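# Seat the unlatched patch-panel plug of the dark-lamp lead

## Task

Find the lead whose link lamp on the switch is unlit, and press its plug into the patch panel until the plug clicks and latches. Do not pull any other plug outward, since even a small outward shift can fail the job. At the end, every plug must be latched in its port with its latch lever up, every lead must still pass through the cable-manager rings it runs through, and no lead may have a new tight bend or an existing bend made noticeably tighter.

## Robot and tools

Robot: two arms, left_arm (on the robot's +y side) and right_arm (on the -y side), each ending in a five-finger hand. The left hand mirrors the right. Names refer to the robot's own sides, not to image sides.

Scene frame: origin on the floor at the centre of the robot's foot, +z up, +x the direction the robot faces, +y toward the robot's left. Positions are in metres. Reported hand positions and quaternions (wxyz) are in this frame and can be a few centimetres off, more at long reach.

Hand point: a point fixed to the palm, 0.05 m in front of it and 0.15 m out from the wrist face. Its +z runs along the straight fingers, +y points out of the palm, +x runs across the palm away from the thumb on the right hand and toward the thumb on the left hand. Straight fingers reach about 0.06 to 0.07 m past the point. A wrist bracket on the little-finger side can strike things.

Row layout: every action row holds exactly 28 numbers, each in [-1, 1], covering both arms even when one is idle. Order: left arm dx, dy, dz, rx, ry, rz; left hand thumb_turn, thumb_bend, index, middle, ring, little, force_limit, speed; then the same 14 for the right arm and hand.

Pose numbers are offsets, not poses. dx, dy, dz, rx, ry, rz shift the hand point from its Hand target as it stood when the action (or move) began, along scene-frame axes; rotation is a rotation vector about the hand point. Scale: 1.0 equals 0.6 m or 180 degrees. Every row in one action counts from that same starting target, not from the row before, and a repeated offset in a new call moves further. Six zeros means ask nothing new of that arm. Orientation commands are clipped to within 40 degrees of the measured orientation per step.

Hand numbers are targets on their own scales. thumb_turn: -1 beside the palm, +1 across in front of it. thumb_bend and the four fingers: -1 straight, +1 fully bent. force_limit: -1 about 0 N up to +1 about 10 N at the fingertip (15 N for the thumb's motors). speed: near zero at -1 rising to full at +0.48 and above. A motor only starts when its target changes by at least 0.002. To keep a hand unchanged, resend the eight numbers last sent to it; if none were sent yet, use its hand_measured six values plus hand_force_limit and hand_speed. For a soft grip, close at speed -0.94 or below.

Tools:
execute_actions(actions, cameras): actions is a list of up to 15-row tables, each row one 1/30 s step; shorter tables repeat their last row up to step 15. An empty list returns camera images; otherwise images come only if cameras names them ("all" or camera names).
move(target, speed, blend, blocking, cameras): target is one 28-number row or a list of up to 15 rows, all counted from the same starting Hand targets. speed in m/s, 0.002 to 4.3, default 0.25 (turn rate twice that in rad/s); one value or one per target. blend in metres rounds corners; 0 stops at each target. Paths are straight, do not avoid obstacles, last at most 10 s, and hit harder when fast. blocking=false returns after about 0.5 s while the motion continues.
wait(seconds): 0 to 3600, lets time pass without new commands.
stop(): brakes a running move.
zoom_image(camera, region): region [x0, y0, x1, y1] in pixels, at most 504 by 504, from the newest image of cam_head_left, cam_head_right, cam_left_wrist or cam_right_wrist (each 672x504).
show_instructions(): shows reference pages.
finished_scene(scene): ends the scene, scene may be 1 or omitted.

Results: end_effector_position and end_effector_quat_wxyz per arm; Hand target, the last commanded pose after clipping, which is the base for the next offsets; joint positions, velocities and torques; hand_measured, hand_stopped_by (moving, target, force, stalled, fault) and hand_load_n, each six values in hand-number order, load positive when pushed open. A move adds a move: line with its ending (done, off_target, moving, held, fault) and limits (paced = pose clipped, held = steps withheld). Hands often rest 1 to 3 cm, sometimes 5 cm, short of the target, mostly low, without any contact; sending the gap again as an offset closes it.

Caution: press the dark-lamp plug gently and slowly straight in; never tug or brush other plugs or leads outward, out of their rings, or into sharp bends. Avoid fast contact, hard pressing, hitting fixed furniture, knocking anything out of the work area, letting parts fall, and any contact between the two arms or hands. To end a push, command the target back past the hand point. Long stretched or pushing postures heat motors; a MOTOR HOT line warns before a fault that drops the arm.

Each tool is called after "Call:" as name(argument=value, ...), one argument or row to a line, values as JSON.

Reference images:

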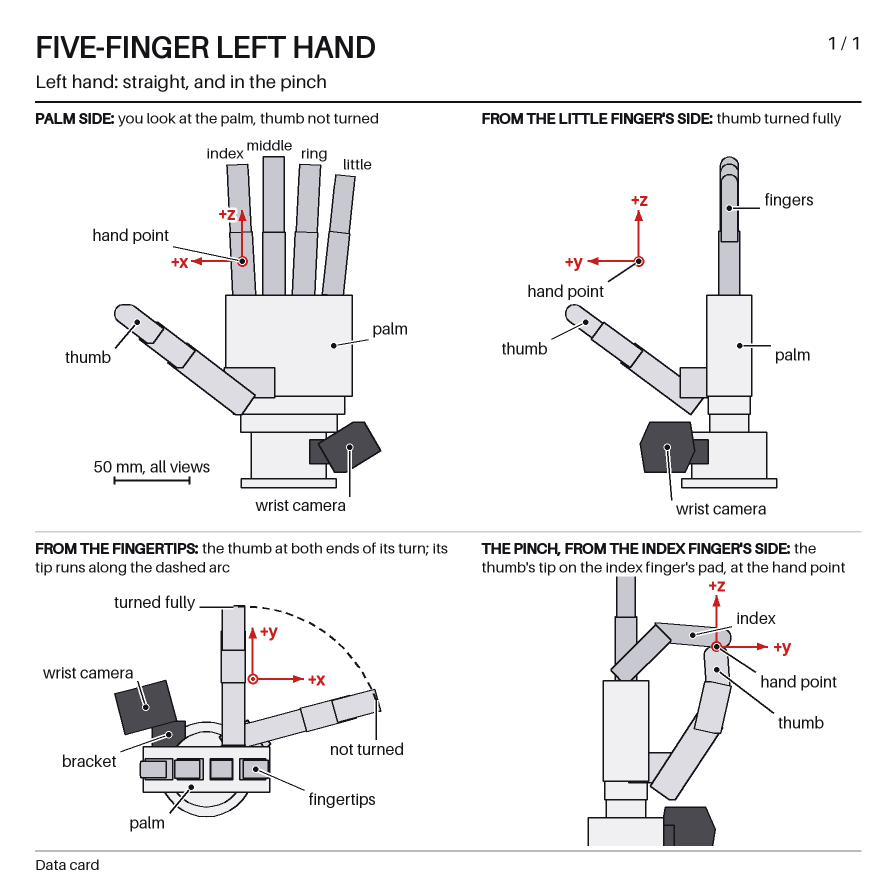

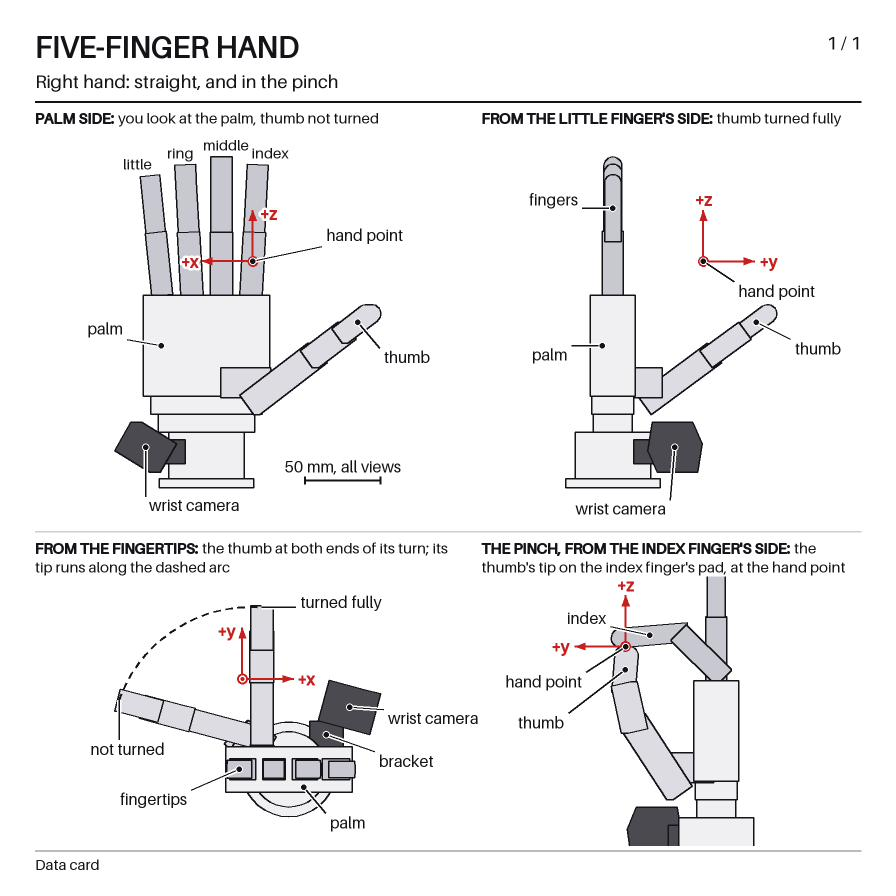

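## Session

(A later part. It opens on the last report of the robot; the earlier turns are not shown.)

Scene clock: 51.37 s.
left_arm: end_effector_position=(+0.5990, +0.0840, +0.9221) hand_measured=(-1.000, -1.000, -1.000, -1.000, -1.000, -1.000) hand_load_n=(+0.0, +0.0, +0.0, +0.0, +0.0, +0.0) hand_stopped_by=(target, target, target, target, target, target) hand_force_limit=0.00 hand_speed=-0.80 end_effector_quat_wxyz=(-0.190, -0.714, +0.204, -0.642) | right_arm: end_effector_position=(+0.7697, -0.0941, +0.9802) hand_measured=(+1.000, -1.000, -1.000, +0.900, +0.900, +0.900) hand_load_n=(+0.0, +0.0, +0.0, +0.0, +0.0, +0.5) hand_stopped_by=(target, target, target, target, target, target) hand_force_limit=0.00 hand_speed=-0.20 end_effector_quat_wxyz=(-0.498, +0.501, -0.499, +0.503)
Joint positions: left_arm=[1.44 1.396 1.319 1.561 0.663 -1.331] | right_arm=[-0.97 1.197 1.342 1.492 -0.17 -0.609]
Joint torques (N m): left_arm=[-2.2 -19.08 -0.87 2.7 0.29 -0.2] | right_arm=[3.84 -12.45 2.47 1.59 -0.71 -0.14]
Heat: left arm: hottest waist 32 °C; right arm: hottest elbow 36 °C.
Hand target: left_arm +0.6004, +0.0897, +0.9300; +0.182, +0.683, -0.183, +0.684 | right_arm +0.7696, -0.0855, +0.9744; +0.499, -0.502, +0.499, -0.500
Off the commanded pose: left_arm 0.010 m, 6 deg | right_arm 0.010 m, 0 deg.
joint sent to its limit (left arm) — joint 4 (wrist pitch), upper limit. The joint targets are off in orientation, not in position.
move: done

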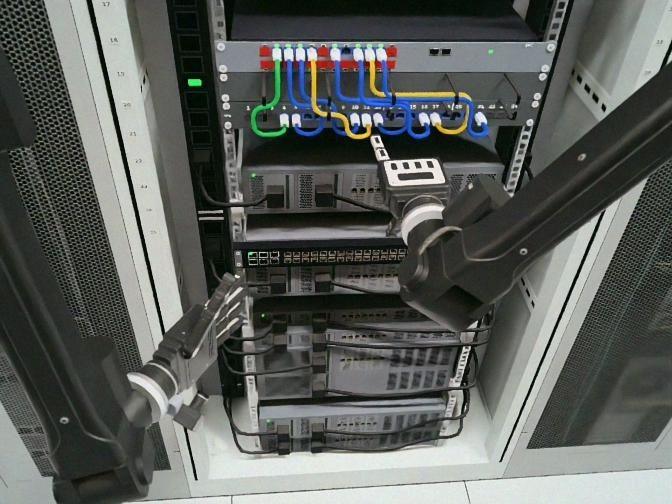

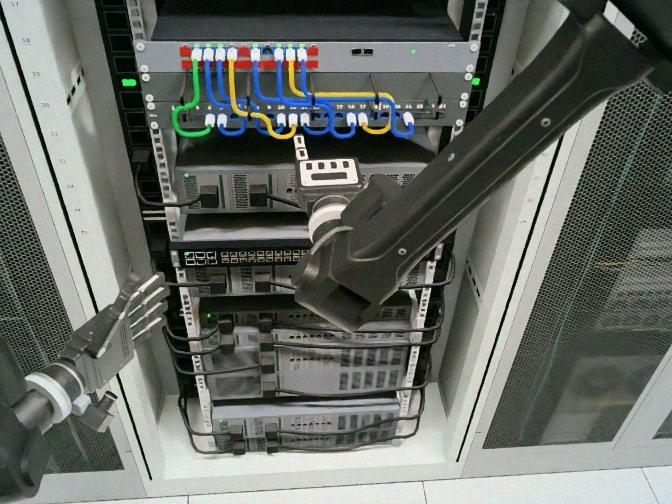

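Call:
move(
  target=[0,0,0,0,0,0, -1,-1,-1,-1,-1,-1, 0.0,-0.8, 0.02,0,0.01,0,0,0, 1,-1,-1,0.9,0.9,0.9, 0.0,-0.2],
  speed=0.03,
  cameras=["cam_head_left","cam_head_right"],
)

Call:
zoom_image(
  camera="cam_head_left",
  region=[340, 90, 420, 170],
)

Call:
zoom_image(
  camera="cam_head_right",
  region=[260, 90, 340, 170],
)

Scene clock: 52.43 s.
left_arm: end_effector_position=(+0.5990, +0.0840, +0.9221) hand_measured=(-1.000, -1.000, -1.000, -1.000, -1.000, -1.000) hand_load_n=(+0.0, +0.0, +0.0, +0.0, +0.0, +0.0) hand_stopped_by=(target, target, target, target, target, target) hand_force_limit=0.00 hand_speed=-0.80 end_effector_quat_wxyz=(-0.190, -0.714, +0.204, -0.642) | right_arm: end_effector_position=(+0.7760, -0.0942, +0.9788) hand_measured=(+1.000, -1.000, -1.000, +0.900, +0.900, +0.900) hand_load_n=(+0.0, +0.0, +0.0, +0.0, +0.0, +0.0) hand_stopped_by=(target, target, target, target, target, target) hand_force_limit=0.00 hand_speed=-0.20 end_effector_quat_wxyz=(-0.495, +0.506, -0.496, +0.503)
Joint positions: left_arm=[1.44 1.396 1.319 1.561 0.663 -1.331] | right_arm=[-0.967 1.197 1.359 1.467 -0.17 -0.625]
Joint torques (N m): left_arm=[-1.2 -19.6 -0.81 2.74 0.3 -0.19] | right_arm=[5.01 -13.22 2.81 1.29 -0.74 -0.13]
Heat: left arm: hottest waist 32 °C; right arm: hottest elbow 36 °C.
Hand target: left_arm +0.6004, +0.0897, +0.9300; +0.182, +0.683, -0.183, +0.684 | right_arm +0.7818, -0.0856, +0.9805; +0.499, -0.502, +0.499, -0.500
Off the commanded pose: left_arm 0.010 m, 6 deg | right_arm 0.010 m, 1 deg.
joint sent to its limit (left arm) — joint 4 (wrist pitch), upper limit. The joint targets are off in orientation, not in position.
move: done

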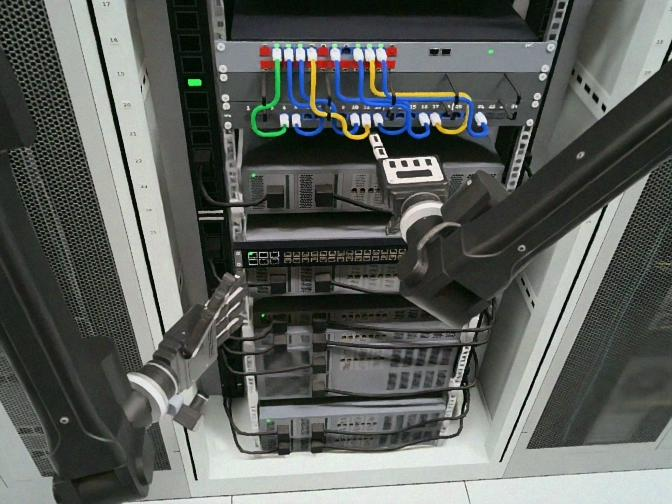

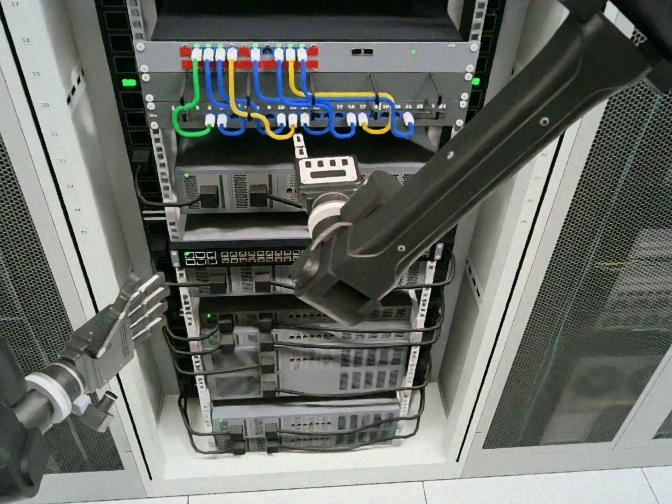

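Scaled by 6.300 from the camera's image (finer frame: 960x720).

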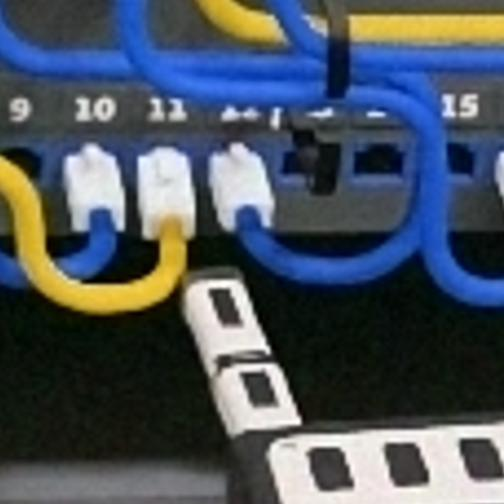

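Scaled by 6.300 from the camera's image (finer frame: 960x720).

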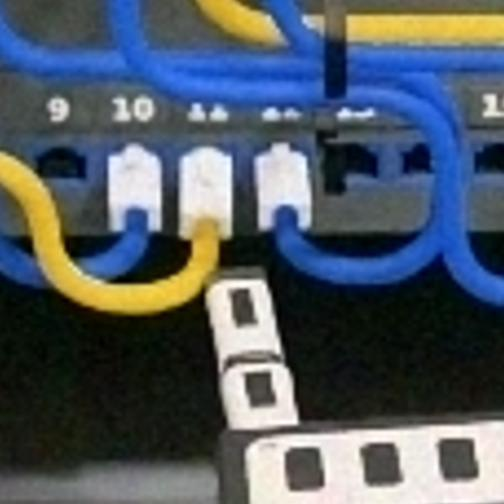

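Call:
move(
  target=[
    [0,0,0,0,0,0, -1,-1,-1,-1,-1,-1, 0.0,-0.8, -0.02,-0.012,0.012,0,0,0, 1,-1,-1,0.9,0.9,0.9, 0.0,-0.2],
    [0,0,0,0,0,0, -1,-1,-1,-1,-1,-1, 0.0,-0.8, -0.005,-0.012,0.017,0,0,0, 1,-1,-1,0.9,0.9,0.9, 0.0,-0.2],
  ],
  speed=0.03,
  cameras=["cam_head_left","cam_head_right"],
)

Call:
zoom_image(
  camera="cam_head_left",
  region=[340, 90, 420, 170],
)

Call:
zoom_image(
  camera="cam_head_right",
  region=[260, 90, 340, 170],
)

Scene clock: 54.40 s.
left_arm: end_effector_position=(+0.5990, +0.0840, +0.9221) hand_measured=(-1.000, -1.000, -1.000, -1.000, -1.000, -1.000) hand_load_n=(+0.0, +0.0, +0.0, +0.0, +0.0, +0.0) hand_stopped_by=(target, target, target, target, target, target) hand_force_limit=0.00 hand_speed=-0.80 end_effector_quat_wxyz=(-0.190, -0.714, +0.204, -0.642) | right_arm: end_effector_position=(+0.7669, -0.0908, +0.9777) hand_measured=(+1.000, -1.000, -1.000, +0.900, +0.900, +0.900) hand_load_n=(+0.0, +0.0, +0.0, +0.0, +0.0, +0.0) hand_stopped_by=(target, target, target, target, target, target) hand_force_limit=0.00 hand_speed=-0.20 end_effector_quat_wxyz=(-0.495, +0.512, -0.498, +0.495)
Joint positions: left_arm=[1.44 1.396 1.319 1.561 0.663 -1.331] | right_arm=[-0.965 1.189 1.331 1.467 -0.17 -0.626]
Joint torques (N m): left_arm=[-1.9 -19.55 -0.87 2.66 0.28 -0.2] | right_arm=[4.6 -15.15 2.15 1.37 -0.74 -0.13]
Heat: left arm: hottest waist 32 °C; right arm: hottest elbow 36 °C.
Hand target: left_arm +0.6004, +0.0897, +0.9300; +0.182, +0.683, -0.183, +0.684 | right_arm +0.7787, -0.0928, +0.9907; +0.499, -0.502, +0.499, -0.500
Off the commanded pose: left_arm 0.010 m, 6 deg | right_arm 0.018 m, 1 deg.
joint sent to its limit (left arm) — joint 4 (wrist pitch), upper limit. The joint targets are off in orientation, not in position.
move: off_target (right_arm)

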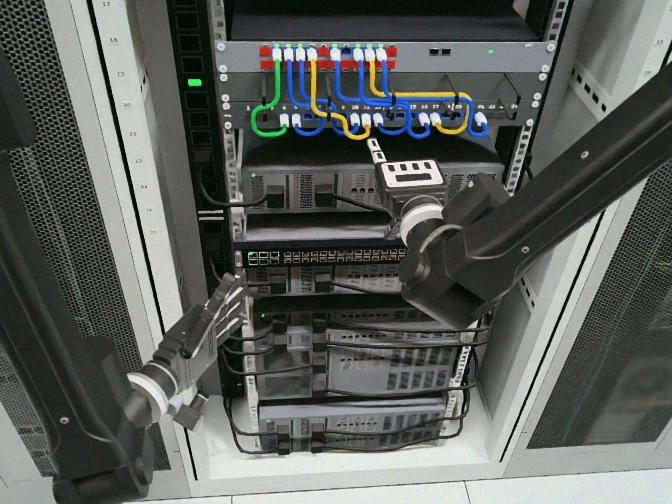

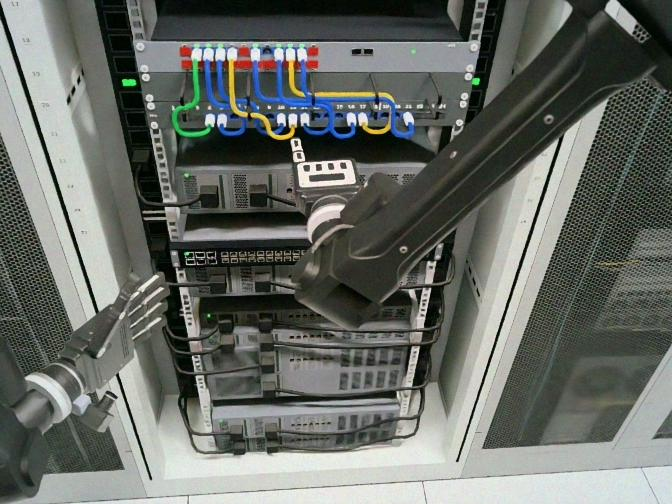

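Scaled by 6.300 from the camera's image (finer frame: 960x720).

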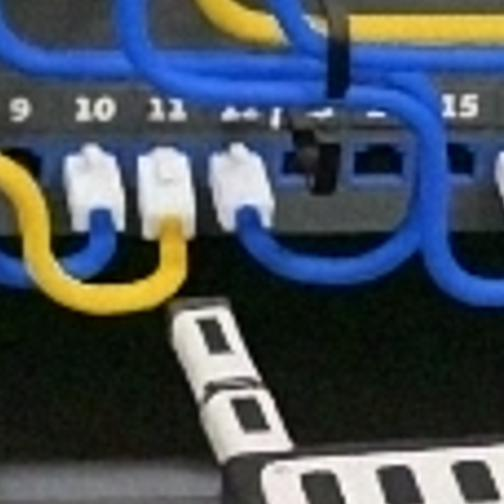

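Scaled by 6.300 from the camera's image (finer frame: 960x720).

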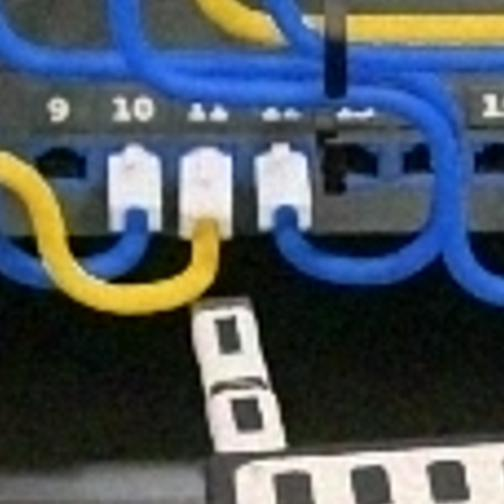

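Call:
move(
  target=[0,0,0,0,0,0, -1,-1,-1,-1,-1,-1, 0.0,-0.8, -0.056,-0.02,0.016,0,0,0, 1,-1,-1,0.9,0.9,0.9, 0.0,-0.2],
  speed=0.05,
  cameras=["cam_head_left","cam_head_right"],
)

Call:
zoom_image(
  camera="cam_head_left",
  region=[340, 90, 420, 170],
)

Call:
zoom_image(
  camera="cam_head_right",
  region=[260, 90, 340, 170],
)

Scene clock: 55.90 s.
left_arm: end_effector_position=(+0.5990, +0.0840, +0.9221) hand_measured=(-1.000, -1.000, -1.000, -1.000, -1.000, -1.000) hand_load_n=(+0.0, +0.0, +0.0, +0.0, +0.0, +0.0) hand_stopped_by=(target, target, target, target, target, target) hand_force_limit=0.00 hand_speed=-0.80 end_effector_quat_wxyz=(-0.190, -0.714, +0.204, -0.642) | right_arm: end_effector_position=(+0.7424, -0.0949, +0.9930) hand_measured=(+1.000, -1.000, -1.000, +0.900, +0.900, +0.900) hand_load_n=(+0.0, +0.0, +0.0, +0.0, +0.0, +0.5) hand_stopped_by=(target, target, target, target, target, target) hand_force_limit=0.00 hand_speed=-0.20 end_effector_quat_wxyz=(-0.499, +0.508, -0.502, +0.491)
Joint positions: left_arm=[1.44 1.396 1.319 1.561 0.663 -1.331] | right_arm=[-0.965 1.146 1.23 1.524 -0.17 -0.61]
Joint torques (N m): left_arm=[-1.2 -19.55 -0.9 2.54 0.3 -0.19] | right_arm=[1.79 -14.51 0.55 2.41 -0.69 0.05]
Heat: left arm: hottest waist 32 °C; right arm: hottest elbow 36 °C.
Hand target: left_arm +0.6004, +0.0897, +0.9300; +0.182, +0.683, -0.183, +0.684 | right_arm +0.7451, -0.1047, +1.0002; +0.499, -0.502, +0.499, -0.500
Off the commanded pose: left_arm 0.010 m, 6 deg | right_arm 0.013 m, 1 deg.
joint sent to its limit (left arm) — joint 4 (wrist pitch), upper limit. The joint targets are off in orientation, not in position.
move: off_target (right_arm)

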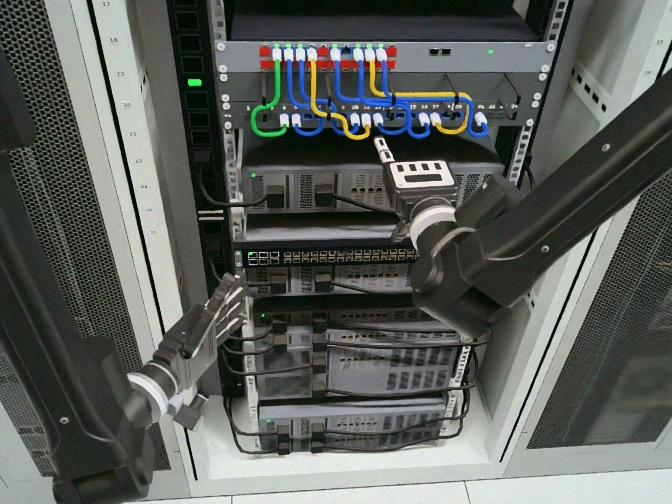

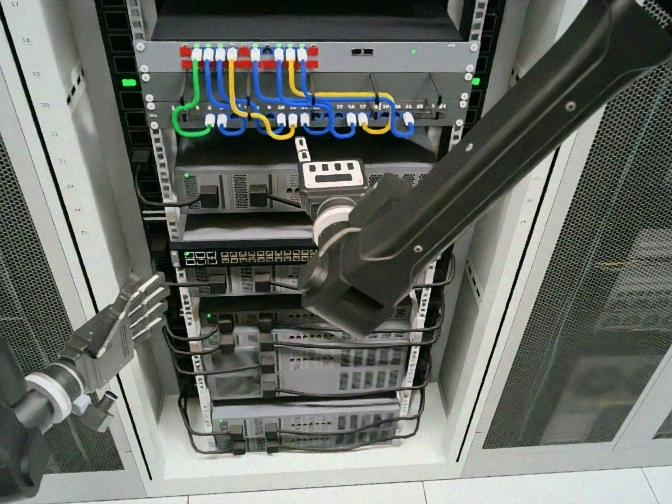

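Scaled by 6.300 from the camera's image (finer frame: 960x720).

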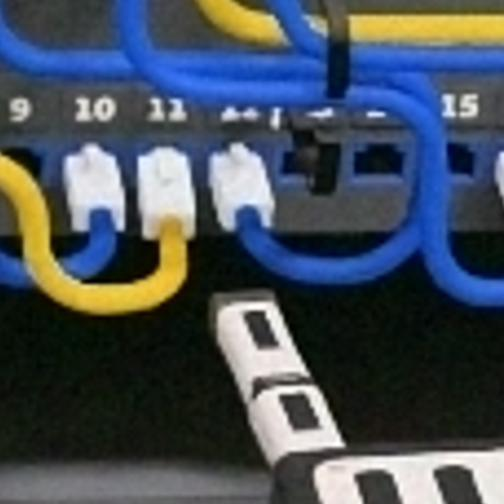

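Scaled by 6.300 from the camera's image (finer frame: 960x720).

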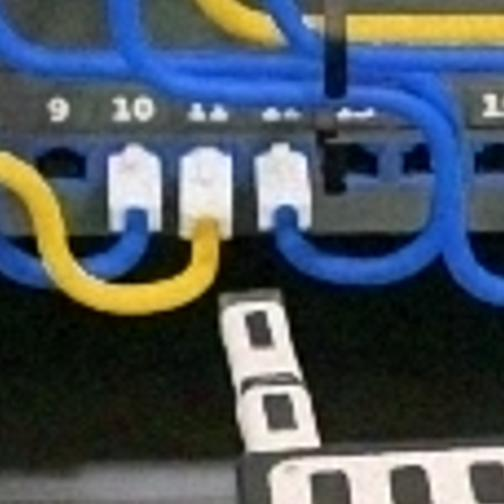

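Call:
move(
  target=[0,0,0,0,0,0,-1,-1,-1,-1,-1,-1,0.0,-0.8,0.05,0.002,-0.012,0,0,0,1,-1,-1,0.9,0.9,0.9,0.0,-0.2],
  speed=0.04,
  cameras=["cam_head_left","cam_head_right"],
)

Scene clock: 57.67 s.
left_arm: end_effector_position=(+0.5990, +0.0840, +0.9221) hand_measured=(-1.000, -1.000, -1.000, -1.000, -1.000, -1.000) hand_load_n=(+0.0, +0.0, +0.0, +0.0, +0.0, +0.0) hand_stopped_by=(target, target, target, target, target, target) hand_force_limit=0.00 hand_speed=-0.80 end_effector_quat_wxyz=(-0.190, -0.714, +0.204, -0.642) | right_arm: end_effector_position=(+0.7729, -0.1039, +0.9969) hand_measured=(+1.000, -1.000, -1.000, +0.900, +0.900, +0.900) hand_load_n=(+0.0, +0.0, +0.0, +0.0, +0.0, +0.0) hand_stopped_by=(target, target, target, target, target, target) hand_force_limit=0.00 hand_speed=-0.20 end_effector_quat_wxyz=(-0.499, +0.500, -0.500, +0.500)
Joint positions: left_arm=[1.44 1.396 1.319 1.561 0.663 -1.331] | right_arm=[-0.965 1.145 1.307 1.472 -0.17 -0.609]
Joint torques (N m): left_arm=[-1.55 -19.31 -0.9 2.67 0.29 -0.18] | right_arm=[2.14 -13.57 2.36 1.46 -0.69 -0.04]
Heat: left arm: hottest waist 32 °C; right arm: hottest wrist yaw 36 °C.
Hand target: left_arm +0.6004, +0.0897, +0.9300; +0.182, +0.683, -0.183, +0.684 | right_arm +0.7751, -0.1036, +0.9931; +0.499, -0.502, +0.499, -0.500
Off the commanded pose: left_arm 0.010 m, 6 deg | right_arm 0.004 m, 0 deg.
joint sent to its limit (left arm) — joint 4 (wrist pitch), upper limit. The joint targets are off in orientation, not in position.
move: done

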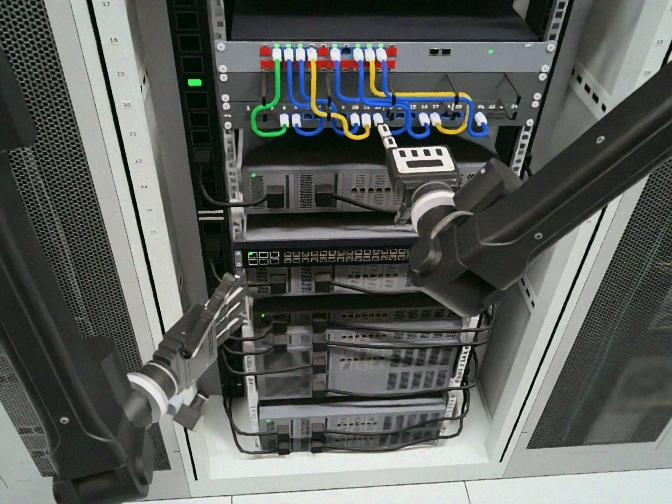

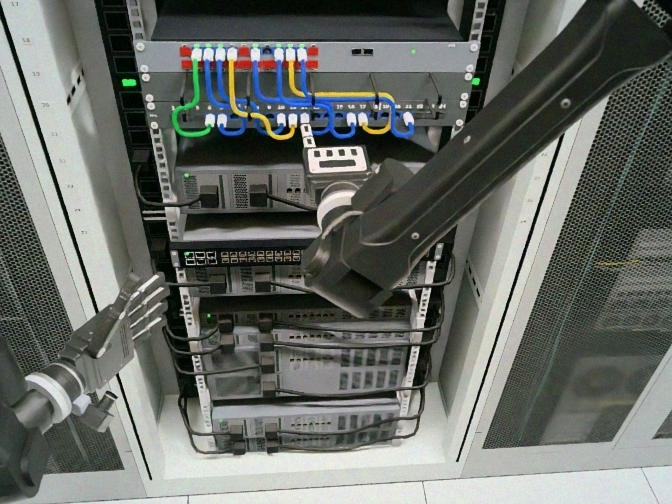

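Call:
zoom_image(
  camera="cam_head_left",
  region=[340, 90, 420, 170],
)

Call:
zoom_image(
  camera="cam_head_right",
  region=[260, 90, 340, 170],
)

Scaled by 6.300 from the camera's image (finer frame: 960x720).

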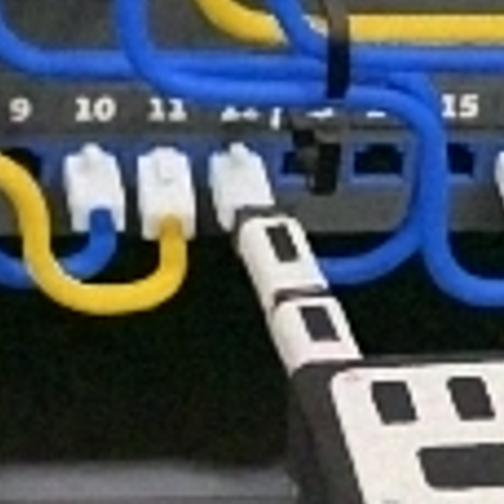

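Scaled by 6.300 from the camera's image (finer frame: 960x720).

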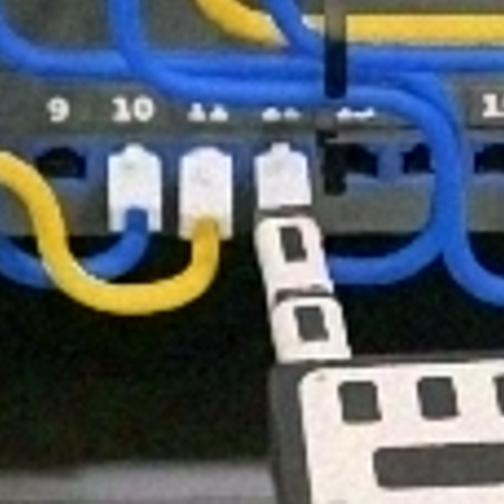

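Call:
move(
  target=[
    [0,0,0,0,0,0,-1,-1,-1,-1,-1,-1,0.0,-0.8,-0.06,0.0,0.0,0,0,0,1,-1,-1,0.9,0.9,0.9,0.0,-0.2],
    [0,0,0,0,0,0,-1,-1,-1,-1,-1,-1,0.0,-0.8,-0.07,0.0155,-0.006,0,0,0,1,-1,-1,0.9,0.9,0.9,0.0,-0.2],
    [0,0,0,0,0,0,-1,-1,-1,-1,-1,-1,0.0,-0.8,0.0,0.0155,-0.013,0,0,0,1,-1,-1,0.9,0.9,0.9,0.0,-0.2],
  ],
  speed=0.04,
  blend=0.005,
  cameras=["cam_head_left","cam_head_right"],
)

Call:
zoom_image(
  camera="cam_head_left",
  region=[340, 90, 420, 170],
)

Call:
zoom_image(
  camera="cam_head_right",
  region=[260, 90, 340, 170],
)

Scene clock: 60.73 s.
left_arm: end_effector_position=(+0.5990, +0.0840, +0.9221) hand_measured=(-1.000, -1.000, -1.000, -1.000, -1.000, -1.000) hand_load_n=(-0.5, +0.0, -0.5, +0.0, +0.0, +0.0) hand_stopped_by=(target, target, target, target, target, target) hand_force_limit=0.00 hand_speed=-0.80 end_effector_quat_wxyz=(-0.190, -0.714, +0.204, -0.642) | right_arm: end_effector_position=(+0.7773, -0.1041, +0.9948) hand_measured=(+1.000, -1.000, -1.000, +0.900, +0.900, +0.900) hand_load_n=(+0.0, +0.0, +0.0, +0.0, +0.0, +0.0) hand_stopped_by=(target, target, target, target, target, target) hand_force_limit=0.00 hand_speed=-0.20 end_effector_quat_wxyz=(-0.499, +0.497, -0.498, +0.506)
Joint positions: left_arm=[1.44 1.396 1.319 1.561 0.663 -1.331] | right_arm=[-0.966 1.16 1.328 1.477 -0.17 -0.609]
Joint torques (N m): left_arm=[-1.67 -19.84 -0.9 2.54 0.23 -0.21] | right_arm=[3.19 -12.22 2.44 1.5 -0.73 -0.15]
Heat: left arm: hottest waist 32 °C; right arm: hottest wrist yaw 36 °C.
Hand target: left_arm +0.6004, +0.0897, +0.9300; +0.182, +0.683, -0.183, +0.684 | right_arm +0.7752, -0.0944, +0.9854; +0.499, -0.502, +0.499, -0.500
Off the commanded pose: left_arm 0.010 m, 6 deg | right_arm 0.014 m, 1 deg.
joint sent to its limit (left arm) — joint 4 (wrist pitch), upper limit. The joint targets are off in orientation, not in position.
move: off_target (right_arm)

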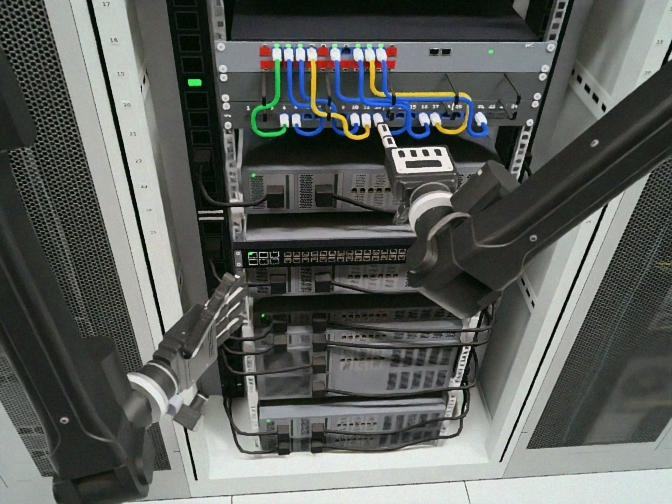

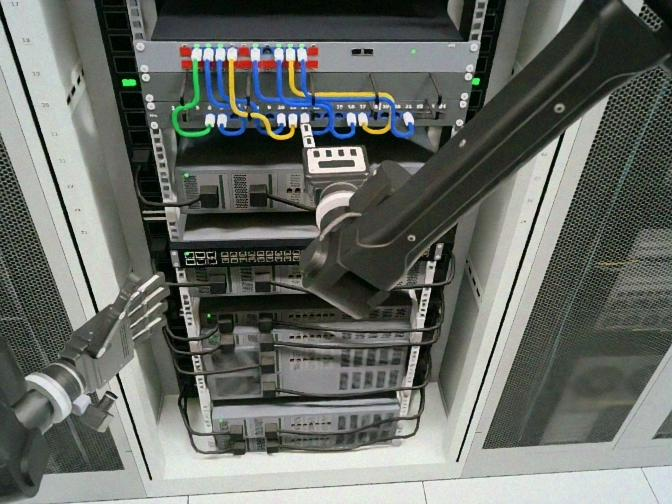

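Scaled by 6.300 from the camera's image (finer frame: 960x720).

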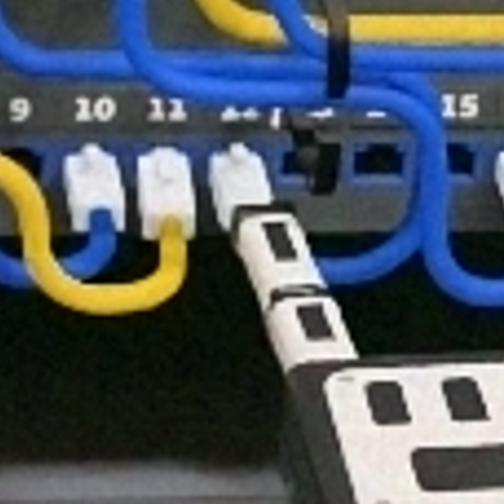

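Scaled by 6.300 from the camera's image (finer frame: 960x720).

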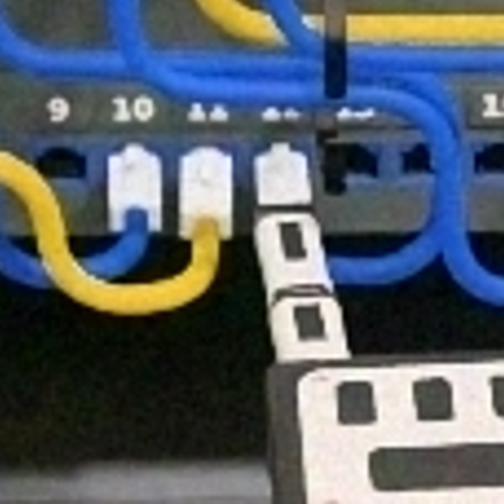

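Call:
move(
  target=[0,0,0,0,0,0,-1,-1,-1,-1,-1,-1,0.0,-0.8,-0.06,0.02,0.0,0,0,0,1,-1,-1,0.9,0.9,0.9,0.0,-0.2],
  speed=0.05,
)

Scene clock: 62.17 s.
left_arm: end_effector_position=(+0.5990, +0.0840, +0.9221) hand_measured=(-1.000, -1.000, -1.000, -1.000, -1.000, -1.000) hand_load_n=(+0.0, +0.0, +0.0, +0.0, +0.0, +0.0) hand_stopped_by=(target, target, target, target, target, target) hand_force_limit=0.00 hand_speed=-0.80 end_effector_quat_wxyz=(-0.190, -0.714, +0.204, -0.642) | right_arm: end_effector_position=(+0.7470, -0.0941, +0.9884) hand_measured=(+1.000, -1.000, -1.000, +0.900, +0.900, +0.900) hand_load_n=(+0.0, +0.0, +0.0, +0.0, +0.0, +0.0) hand_stopped_by=(target, target, target, target, target, target) hand_force_limit=0.00 hand_speed=-0.20 end_effector_quat_wxyz=(-0.496, +0.504, -0.497, +0.504)
Joint positions: left_arm=[1.44 1.396 1.319 1.561 0.663 -1.331] | right_arm=[-0.966 1.174 1.262 1.546 -0.17 -0.621]
Joint torques (N m): left_arm=[-1.85 -19.72 -0.88 2.61 0.28 -0.19] | right_arm=[4.25 -11.99 0.58 2.5 -0.73 -0.11]
Heat: left arm: hottest waist 32 °C; right arm: hottest wrist yaw 36 °C.
Hand target: left_arm +0.6004, +0.0897, +0.9300; +0.182, +0.683, -0.183, +0.684 | right_arm +0.7392, -0.0823, +0.9854; +0.499, -0.502, +0.499, -0.500
Off the commanded pose: left_arm 0.010 m, 6 deg | right_arm 0.014 m, 1 deg.
joint sent to its limit (left arm) — joint 4 (wrist pitch), upper limit. The joint targets are off in orientation, not in position.
joint sent to its limit (right arm) — joint 4 (wrist pitch), upper limit. The joint targets still meet the commanded pose.
move: off_target (right_arm)

Call:
move(
  target=[0,0,0,0,0,0,-1,-1,-1,-1,-1,-1,0.0,-0.8,0.0,0.02,0.0,0,0,0,1,-1,-1,0.9,0.9,0.9,0.0,-0.2],
  speed=0.05,
)

Scene clock: 63.20 s.
left_arm: end_effector_position=(+0.5990, +0.0840, +0.9221) hand_measured=(-1.000, -1.000, -1.000, -1.000, -1.000, -1.000) hand_load_n=(+0.0, +0.0, +0.0, +0.0, +0.0, +0.0) hand_stopped_by=(target, target, target, target, target, target) hand_force_limit=0.00 hand_speed=-0.80 end_effector_quat_wxyz=(-0.190, -0.714, +0.204, -0.642) | right_arm: end_effector_position=(+0.7424, -0.0802, +0.9860) hand_measured=(+1.000, -1.000, -1.000, +0.900, +0.900, +0.900) hand_load_n=(+0.0, +0.0, +0.0, +0.0, +0.0, -0.5) hand_stopped_by=(target, target, target, target, target, target) hand_force_limit=0.00 hand_speed=-0.20 end_effector_quat_wxyz=(-0.496, +0.507, -0.498, +0.499)
Joint positions: left_arm=[1.44 1.396 1.319 1.561 0.663 -1.331] | right_arm=[-0.938 1.191 1.262 1.546 -0.172 -0.651]
Joint torques (N m): left_arm=[-1.55 -19.25 -0.8 2.54 0.28 -0.17] | right_arm=[4.6 -11.63 1.17 2.33 -0.74 -0.14]
Heat: left arm: hottest waist 32 °C; right arm: hottest wrist yaw 36 °C.
Hand target: left_arm +0.6004, +0.0897, +0.9300; +0.182, +0.683, -0.183, +0.684 | right_arm +0.7392, -0.0704, +0.9854; +0.499, -0.502, +0.499, -0.500
Off the commanded pose: left_arm 0.010 m, 6 deg | right_arm 0.010 m, 1 deg.
joint sent to its limit (left arm) — joint 4 (wrist pitch), upper limit. The joint targets are off in orientation, not in position.
joint sent to its limit (right arm) — joint 4 (wrist pitch), upper limit. The joint targets still meet the commanded pose.
move: done

Call:
move(
  target=[0,0,0,0,0,0,-1,-1,-1,-1,-1,-1,0.0,-0.8,0.053,-0.041,-0.003,0,0,0,1,-1,-1,0.9,0.9,0.9,0.0,-0.2],
  speed=0.04,
  cameras=["cam_head_left","cam_head_right"],
)

Call:
zoom_image(
  camera="cam_head_left",
  region=[340, 90, 420, 170],
)

Call:
zoom_image(
  camera="cam_head_right",
  region=[260, 90, 340, 170],
)

Scene clock: 64.93 s.
left_arm: end_effector_position=(+0.5990, +0.0840, +0.9221) hand_measured=(-1.000, -1.000, -1.000, -1.000, -1.000, -1.000) hand_load_n=(+0.0, +0.0, +0.0, +0.0, +0.0, +0.0) hand_stopped_by=(target, target, target, target, target, target) hand_force_limit=0.00 hand_speed=-0.80 end_effector_quat_wxyz=(-0.190, -0.714, +0.204, -0.642) | right_arm: end_effector_position=(+0.7646, -0.0845, +0.9841) hand_measured=(+1.000, -1.000, -1.000, +0.900, +0.900, +0.900) hand_load_n=(+0.0, +0.0, +0.0, +0.0, +0.0, +0.0) hand_stopped_by=(target, target, target, target, target, target) hand_force_limit=0.00 hand_speed=-0.20 end_effector_quat_wxyz=(-0.502, +0.501, -0.503, +0.494)
Joint positions: left_arm=[1.44 1.396 1.319 1.561 0.663 -1.331] | right_arm=[-0.945 1.191 1.322 1.488 -0.172 -0.62]
Joint torques (N m): left_arm=[-1.14 -19.31 -0.9 2.63 0.28 -0.22] | right_arm=[1.73 -14.15 2.1 1.51 -0.63 0]
Heat: left arm: hottest waist 32 °C; right arm: hottest wrist yaw 36 °C.
Hand target: left_arm +0.6004, +0.0897, +0.9300; +0.182, +0.683, -0.183, +0.684 | right_arm +0.7709, -0.0950, +0.9836; +0.499, -0.502, +0.499, -0.500
Off the commanded pose: left_arm 0.010 m, 6 deg | right_arm 0.012 m, 1 deg.
joint sent to its limit (left arm) — joint 4 (wrist pitch), upper limit. The joint targets are off in orientation, not in position.
move: off_target (right_arm)

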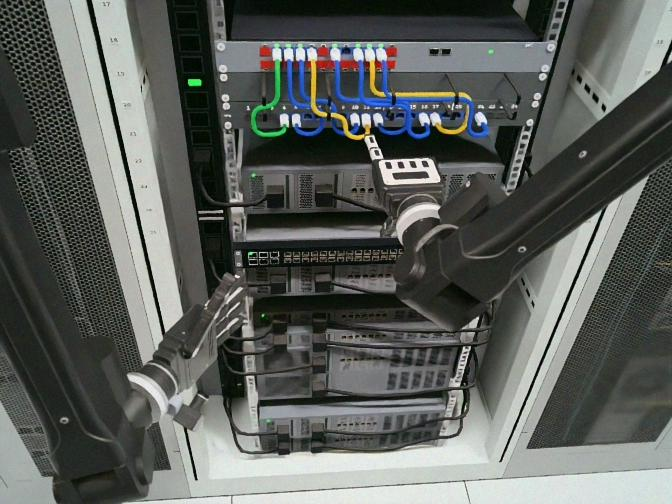

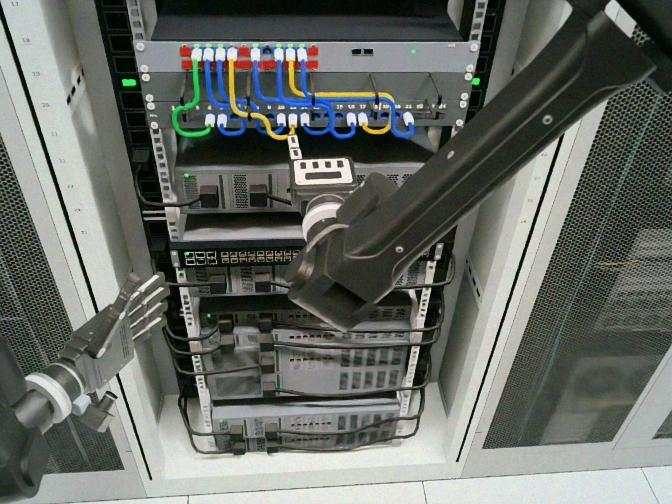

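Scaled by 6.300 from the camera's image (finer frame: 960x720).

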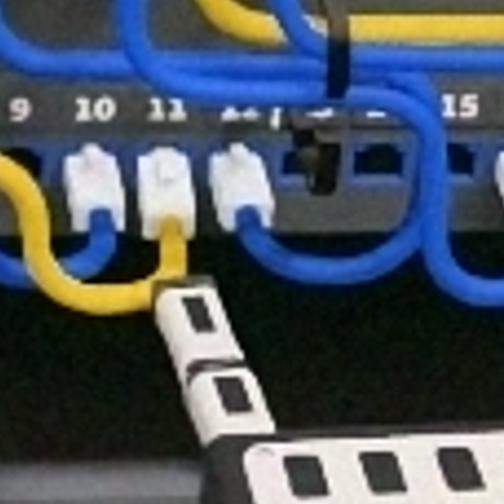

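Scaled by 6.300 from the camera's image (finer frame: 960x720).

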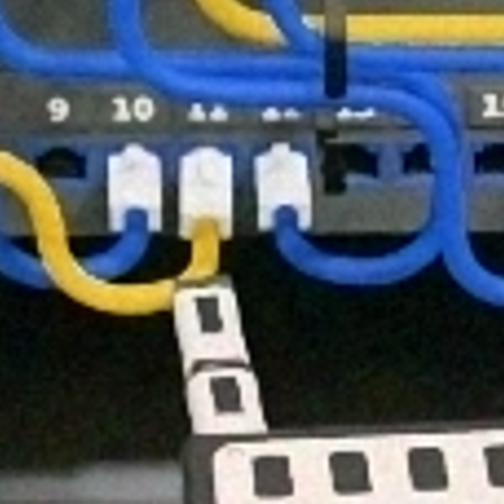

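Call:
move(
  target=[
    [0,0,0,0,0,0,-1,-1,-1,-1,-1,-1,0.0,-0.8,-0.0583,-0.038,0.003,0,0,0,1,-1,-1,0.9,0.9,0.9,0.0,-0.2],
    [0,0,0,0,0,0,-1,-1,-1,-1,-1,-1,0.0,-0.8,-0.0583,0.015,0.003,0,0,0,1,-1,-1,0.9,0.9,0.9,0.0,-0.2],
    [0,0,0,0,0,0,-1,-1,-1,-1,-1,-1,0.0,-0.8,-0.018,0.0167,0.003,0,0,0,1,-1,-1,0.9,0.9,0.9,0.0,-0.2],
  ],
  speed=0.05,
  cameras=["cam_head_left","cam_head_right"],
)

Call:
zoom_image(
  camera="cam_head_left",
  region=[340, 90, 420, 170],
)

Call:
zoom_image(
  camera="cam_head_right",
  region=[260, 90, 340, 170],
)

Scene clock: 73.83 s.
left_arm: end_effector_position=(+0.5990, +0.0840, +0.9221) hand_measured=(-1.000, -1.000, -1.000, -1.000, -1.000, -1.000) hand_load_n=(+0.0, +0.0, +0.0, +0.0, +0.0, +0.0) hand_stopped_by=(target, target, target, target, target, target) hand_force_limit=0.00 hand_speed=-0.80 end_effector_quat_wxyz=(-0.190, -0.714, +0.204, -0.642) | right_arm: end_effector_position=(+0.7614, -0.0977, +0.9908) hand_measured=(+1.000, -1.000, -1.000, +0.900, +0.900, +0.900) hand_load_n=(+0.0, +0.0, +0.0, +0.0, +0.0, +0.0) hand_stopped_by=(target, target, target, target, target, target) hand_force_limit=0.00 hand_speed=-0.20 end_effector_quat_wxyz=(-0.496, +0.501, -0.495, +0.507)
Joint positions: left_arm=[1.44 1.396 1.319 1.561 0.663 -1.331] | right_arm=[-0.963 1.172 1.296 1.518 -0.171 -0.625]
Joint torques (N m): left_arm=[-1.08 -19.9 -0.85 2.82 0.25 -0.22] | right_arm=[4.25 -12.1 2.07 1.4 -0.73 -0.12]
Heat: left arm: hottest waist 32 °C; right arm: hottest wrist yaw 36 °C.
Hand target: left_arm +0.6004, +0.0897, +0.9300; +0.182, +0.683, -0.183, +0.684 | right_arm +0.7600, -0.0848, +0.9852; +0.499, -0.502, +0.499, -0.500
Off the commanded pose: left_arm 0.010 m, 6 deg | right_arm 0.014 m, 1 deg.
joint sent to its limit (left arm) — joint 4 (wrist pitch), upper limit. The joint targets are off in orientation, not in position.
move: off_target (right_arm)

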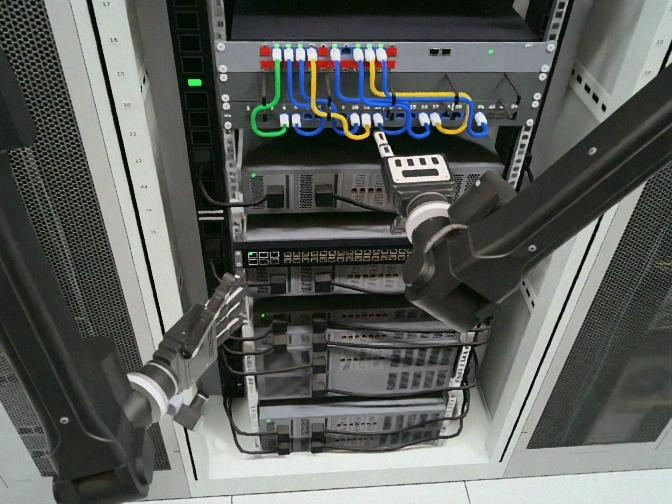

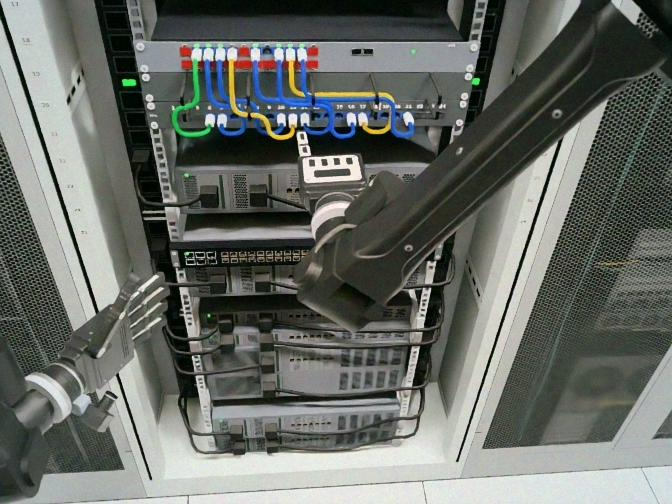

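Scaled by 6.300 from the camera's image (finer frame: 960x720).

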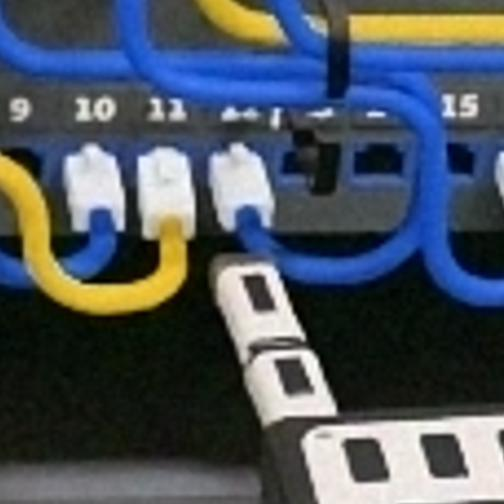

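Scaled by 6.300 from the camera's image (finer frame: 960x720).

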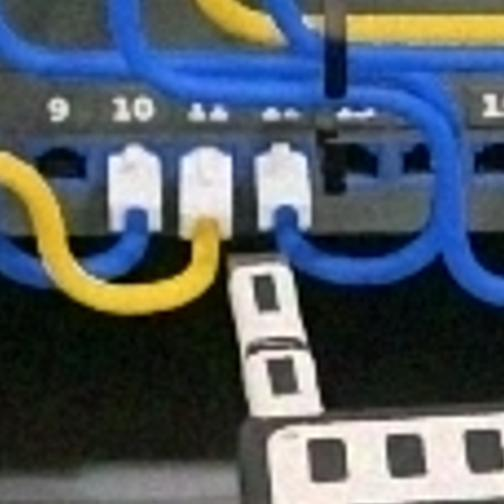

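Call:
move(
  target=[0,0,0,0,0,0,-1,-1,-1,-1,-1,-1,0.0,-0.8,0.02,0.008,-0.004,0,0,0,1,-1,-1,0.9,0.9,0.9,0.0,-0.2],
  speed=0.05,
  cameras=["cam_head_left","cam_head_right"],
)

Call:
zoom_image(
  camera="cam_head_left",
  region=[340, 90, 420, 170],
)

Call:
zoom_image(
  camera="cam_head_right",
  region=[260, 90, 340, 170],
)

Scene clock: 74.80 s.
left_arm: end_effector_position=(+0.5990, +0.0840, +0.9221) hand_measured=(-1.000, -1.000, -1.000, -1.000, -1.000, -1.000) hand_load_n=(+0.0, +0.0, +0.0, +0.0, +0.0, +0.0) hand_stopped_by=(target, target, target, target, target, target) hand_force_limit=0.00 hand_speed=-0.80 end_effector_quat_wxyz=(-0.190, -0.714, +0.204, -0.642) | right_arm: end_effector_position=(+0.7735, -0.0936, +0.9889) hand_measured=(+1.000, -1.000, -1.000, +0.900, +0.900, +0.900) hand_load_n=(+0.0, +0.0, +0.0, +0.0, +0.0, +0.0) hand_stopped_by=(target, target, target, target, target, target) hand_force_limit=0.00 hand_speed=-0.20 end_effector_quat_wxyz=(-0.496, +0.501, -0.495, +0.508)
Joint positions: left_arm=[1.44 1.396 1.319 1.561 0.663 -1.331] | right_arm=[-0.95 1.184 1.337 1.488 -0.171 -0.639]
Joint torques (N m): left_arm=[-1.38 -19.78 -0.92 2.69 0.23 -0.2] | right_arm=[4.48 -11.75 2.28 1.29 -0.73 -0.12]
Heat: left arm: hottest waist 32 °C; right arm: hottest wrist yaw 36 °C.
Hand target: left_arm +0.6004, +0.0897, +0.9300; +0.182, +0.683, -0.183, +0.684 | right_arm +0.7721, -0.0802, +0.9829; +0.499, -0.502, +0.499, -0.500
Off the commanded pose: left_arm 0.010 m, 6 deg | right_arm 0.015 m, 1 deg.
joint sent to its limit (left arm) — joint 4 (wrist pitch), upper limit. The joint targets are off in orientation, not in position.
move: off_target (right_arm)

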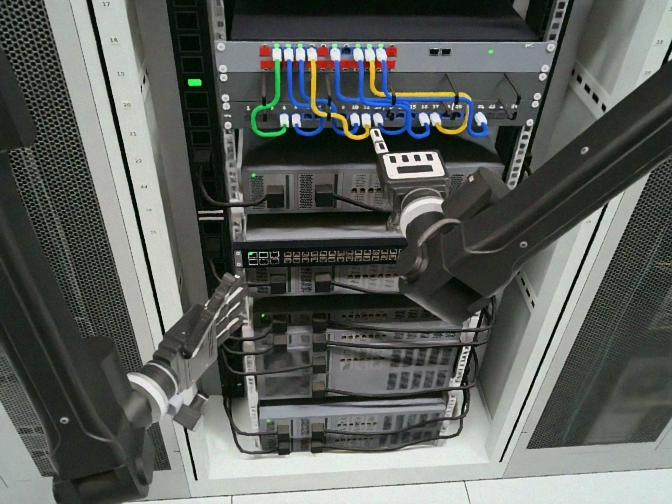

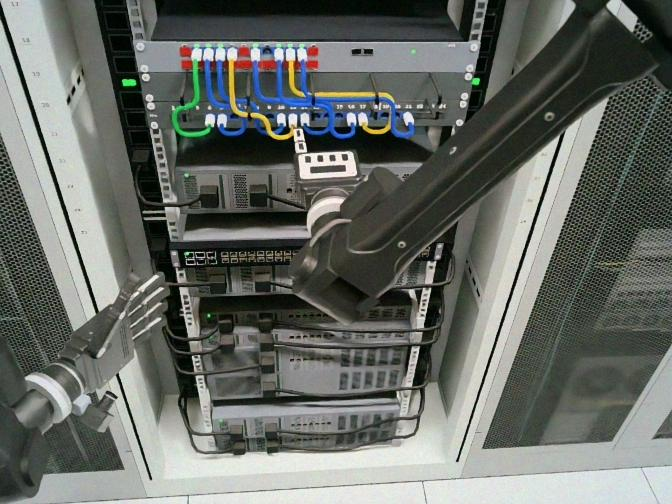

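Scaled by 6.300 from the camera's image (finer frame: 960x720).

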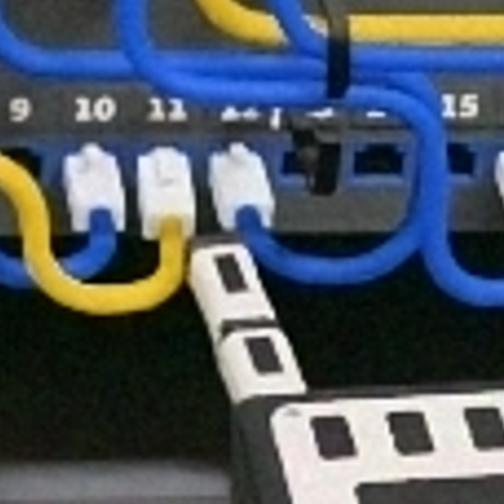

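Scaled by 6.300 from the camera's image (finer frame: 960x720).

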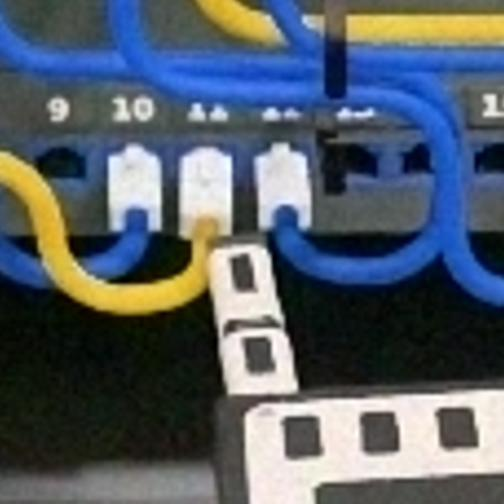

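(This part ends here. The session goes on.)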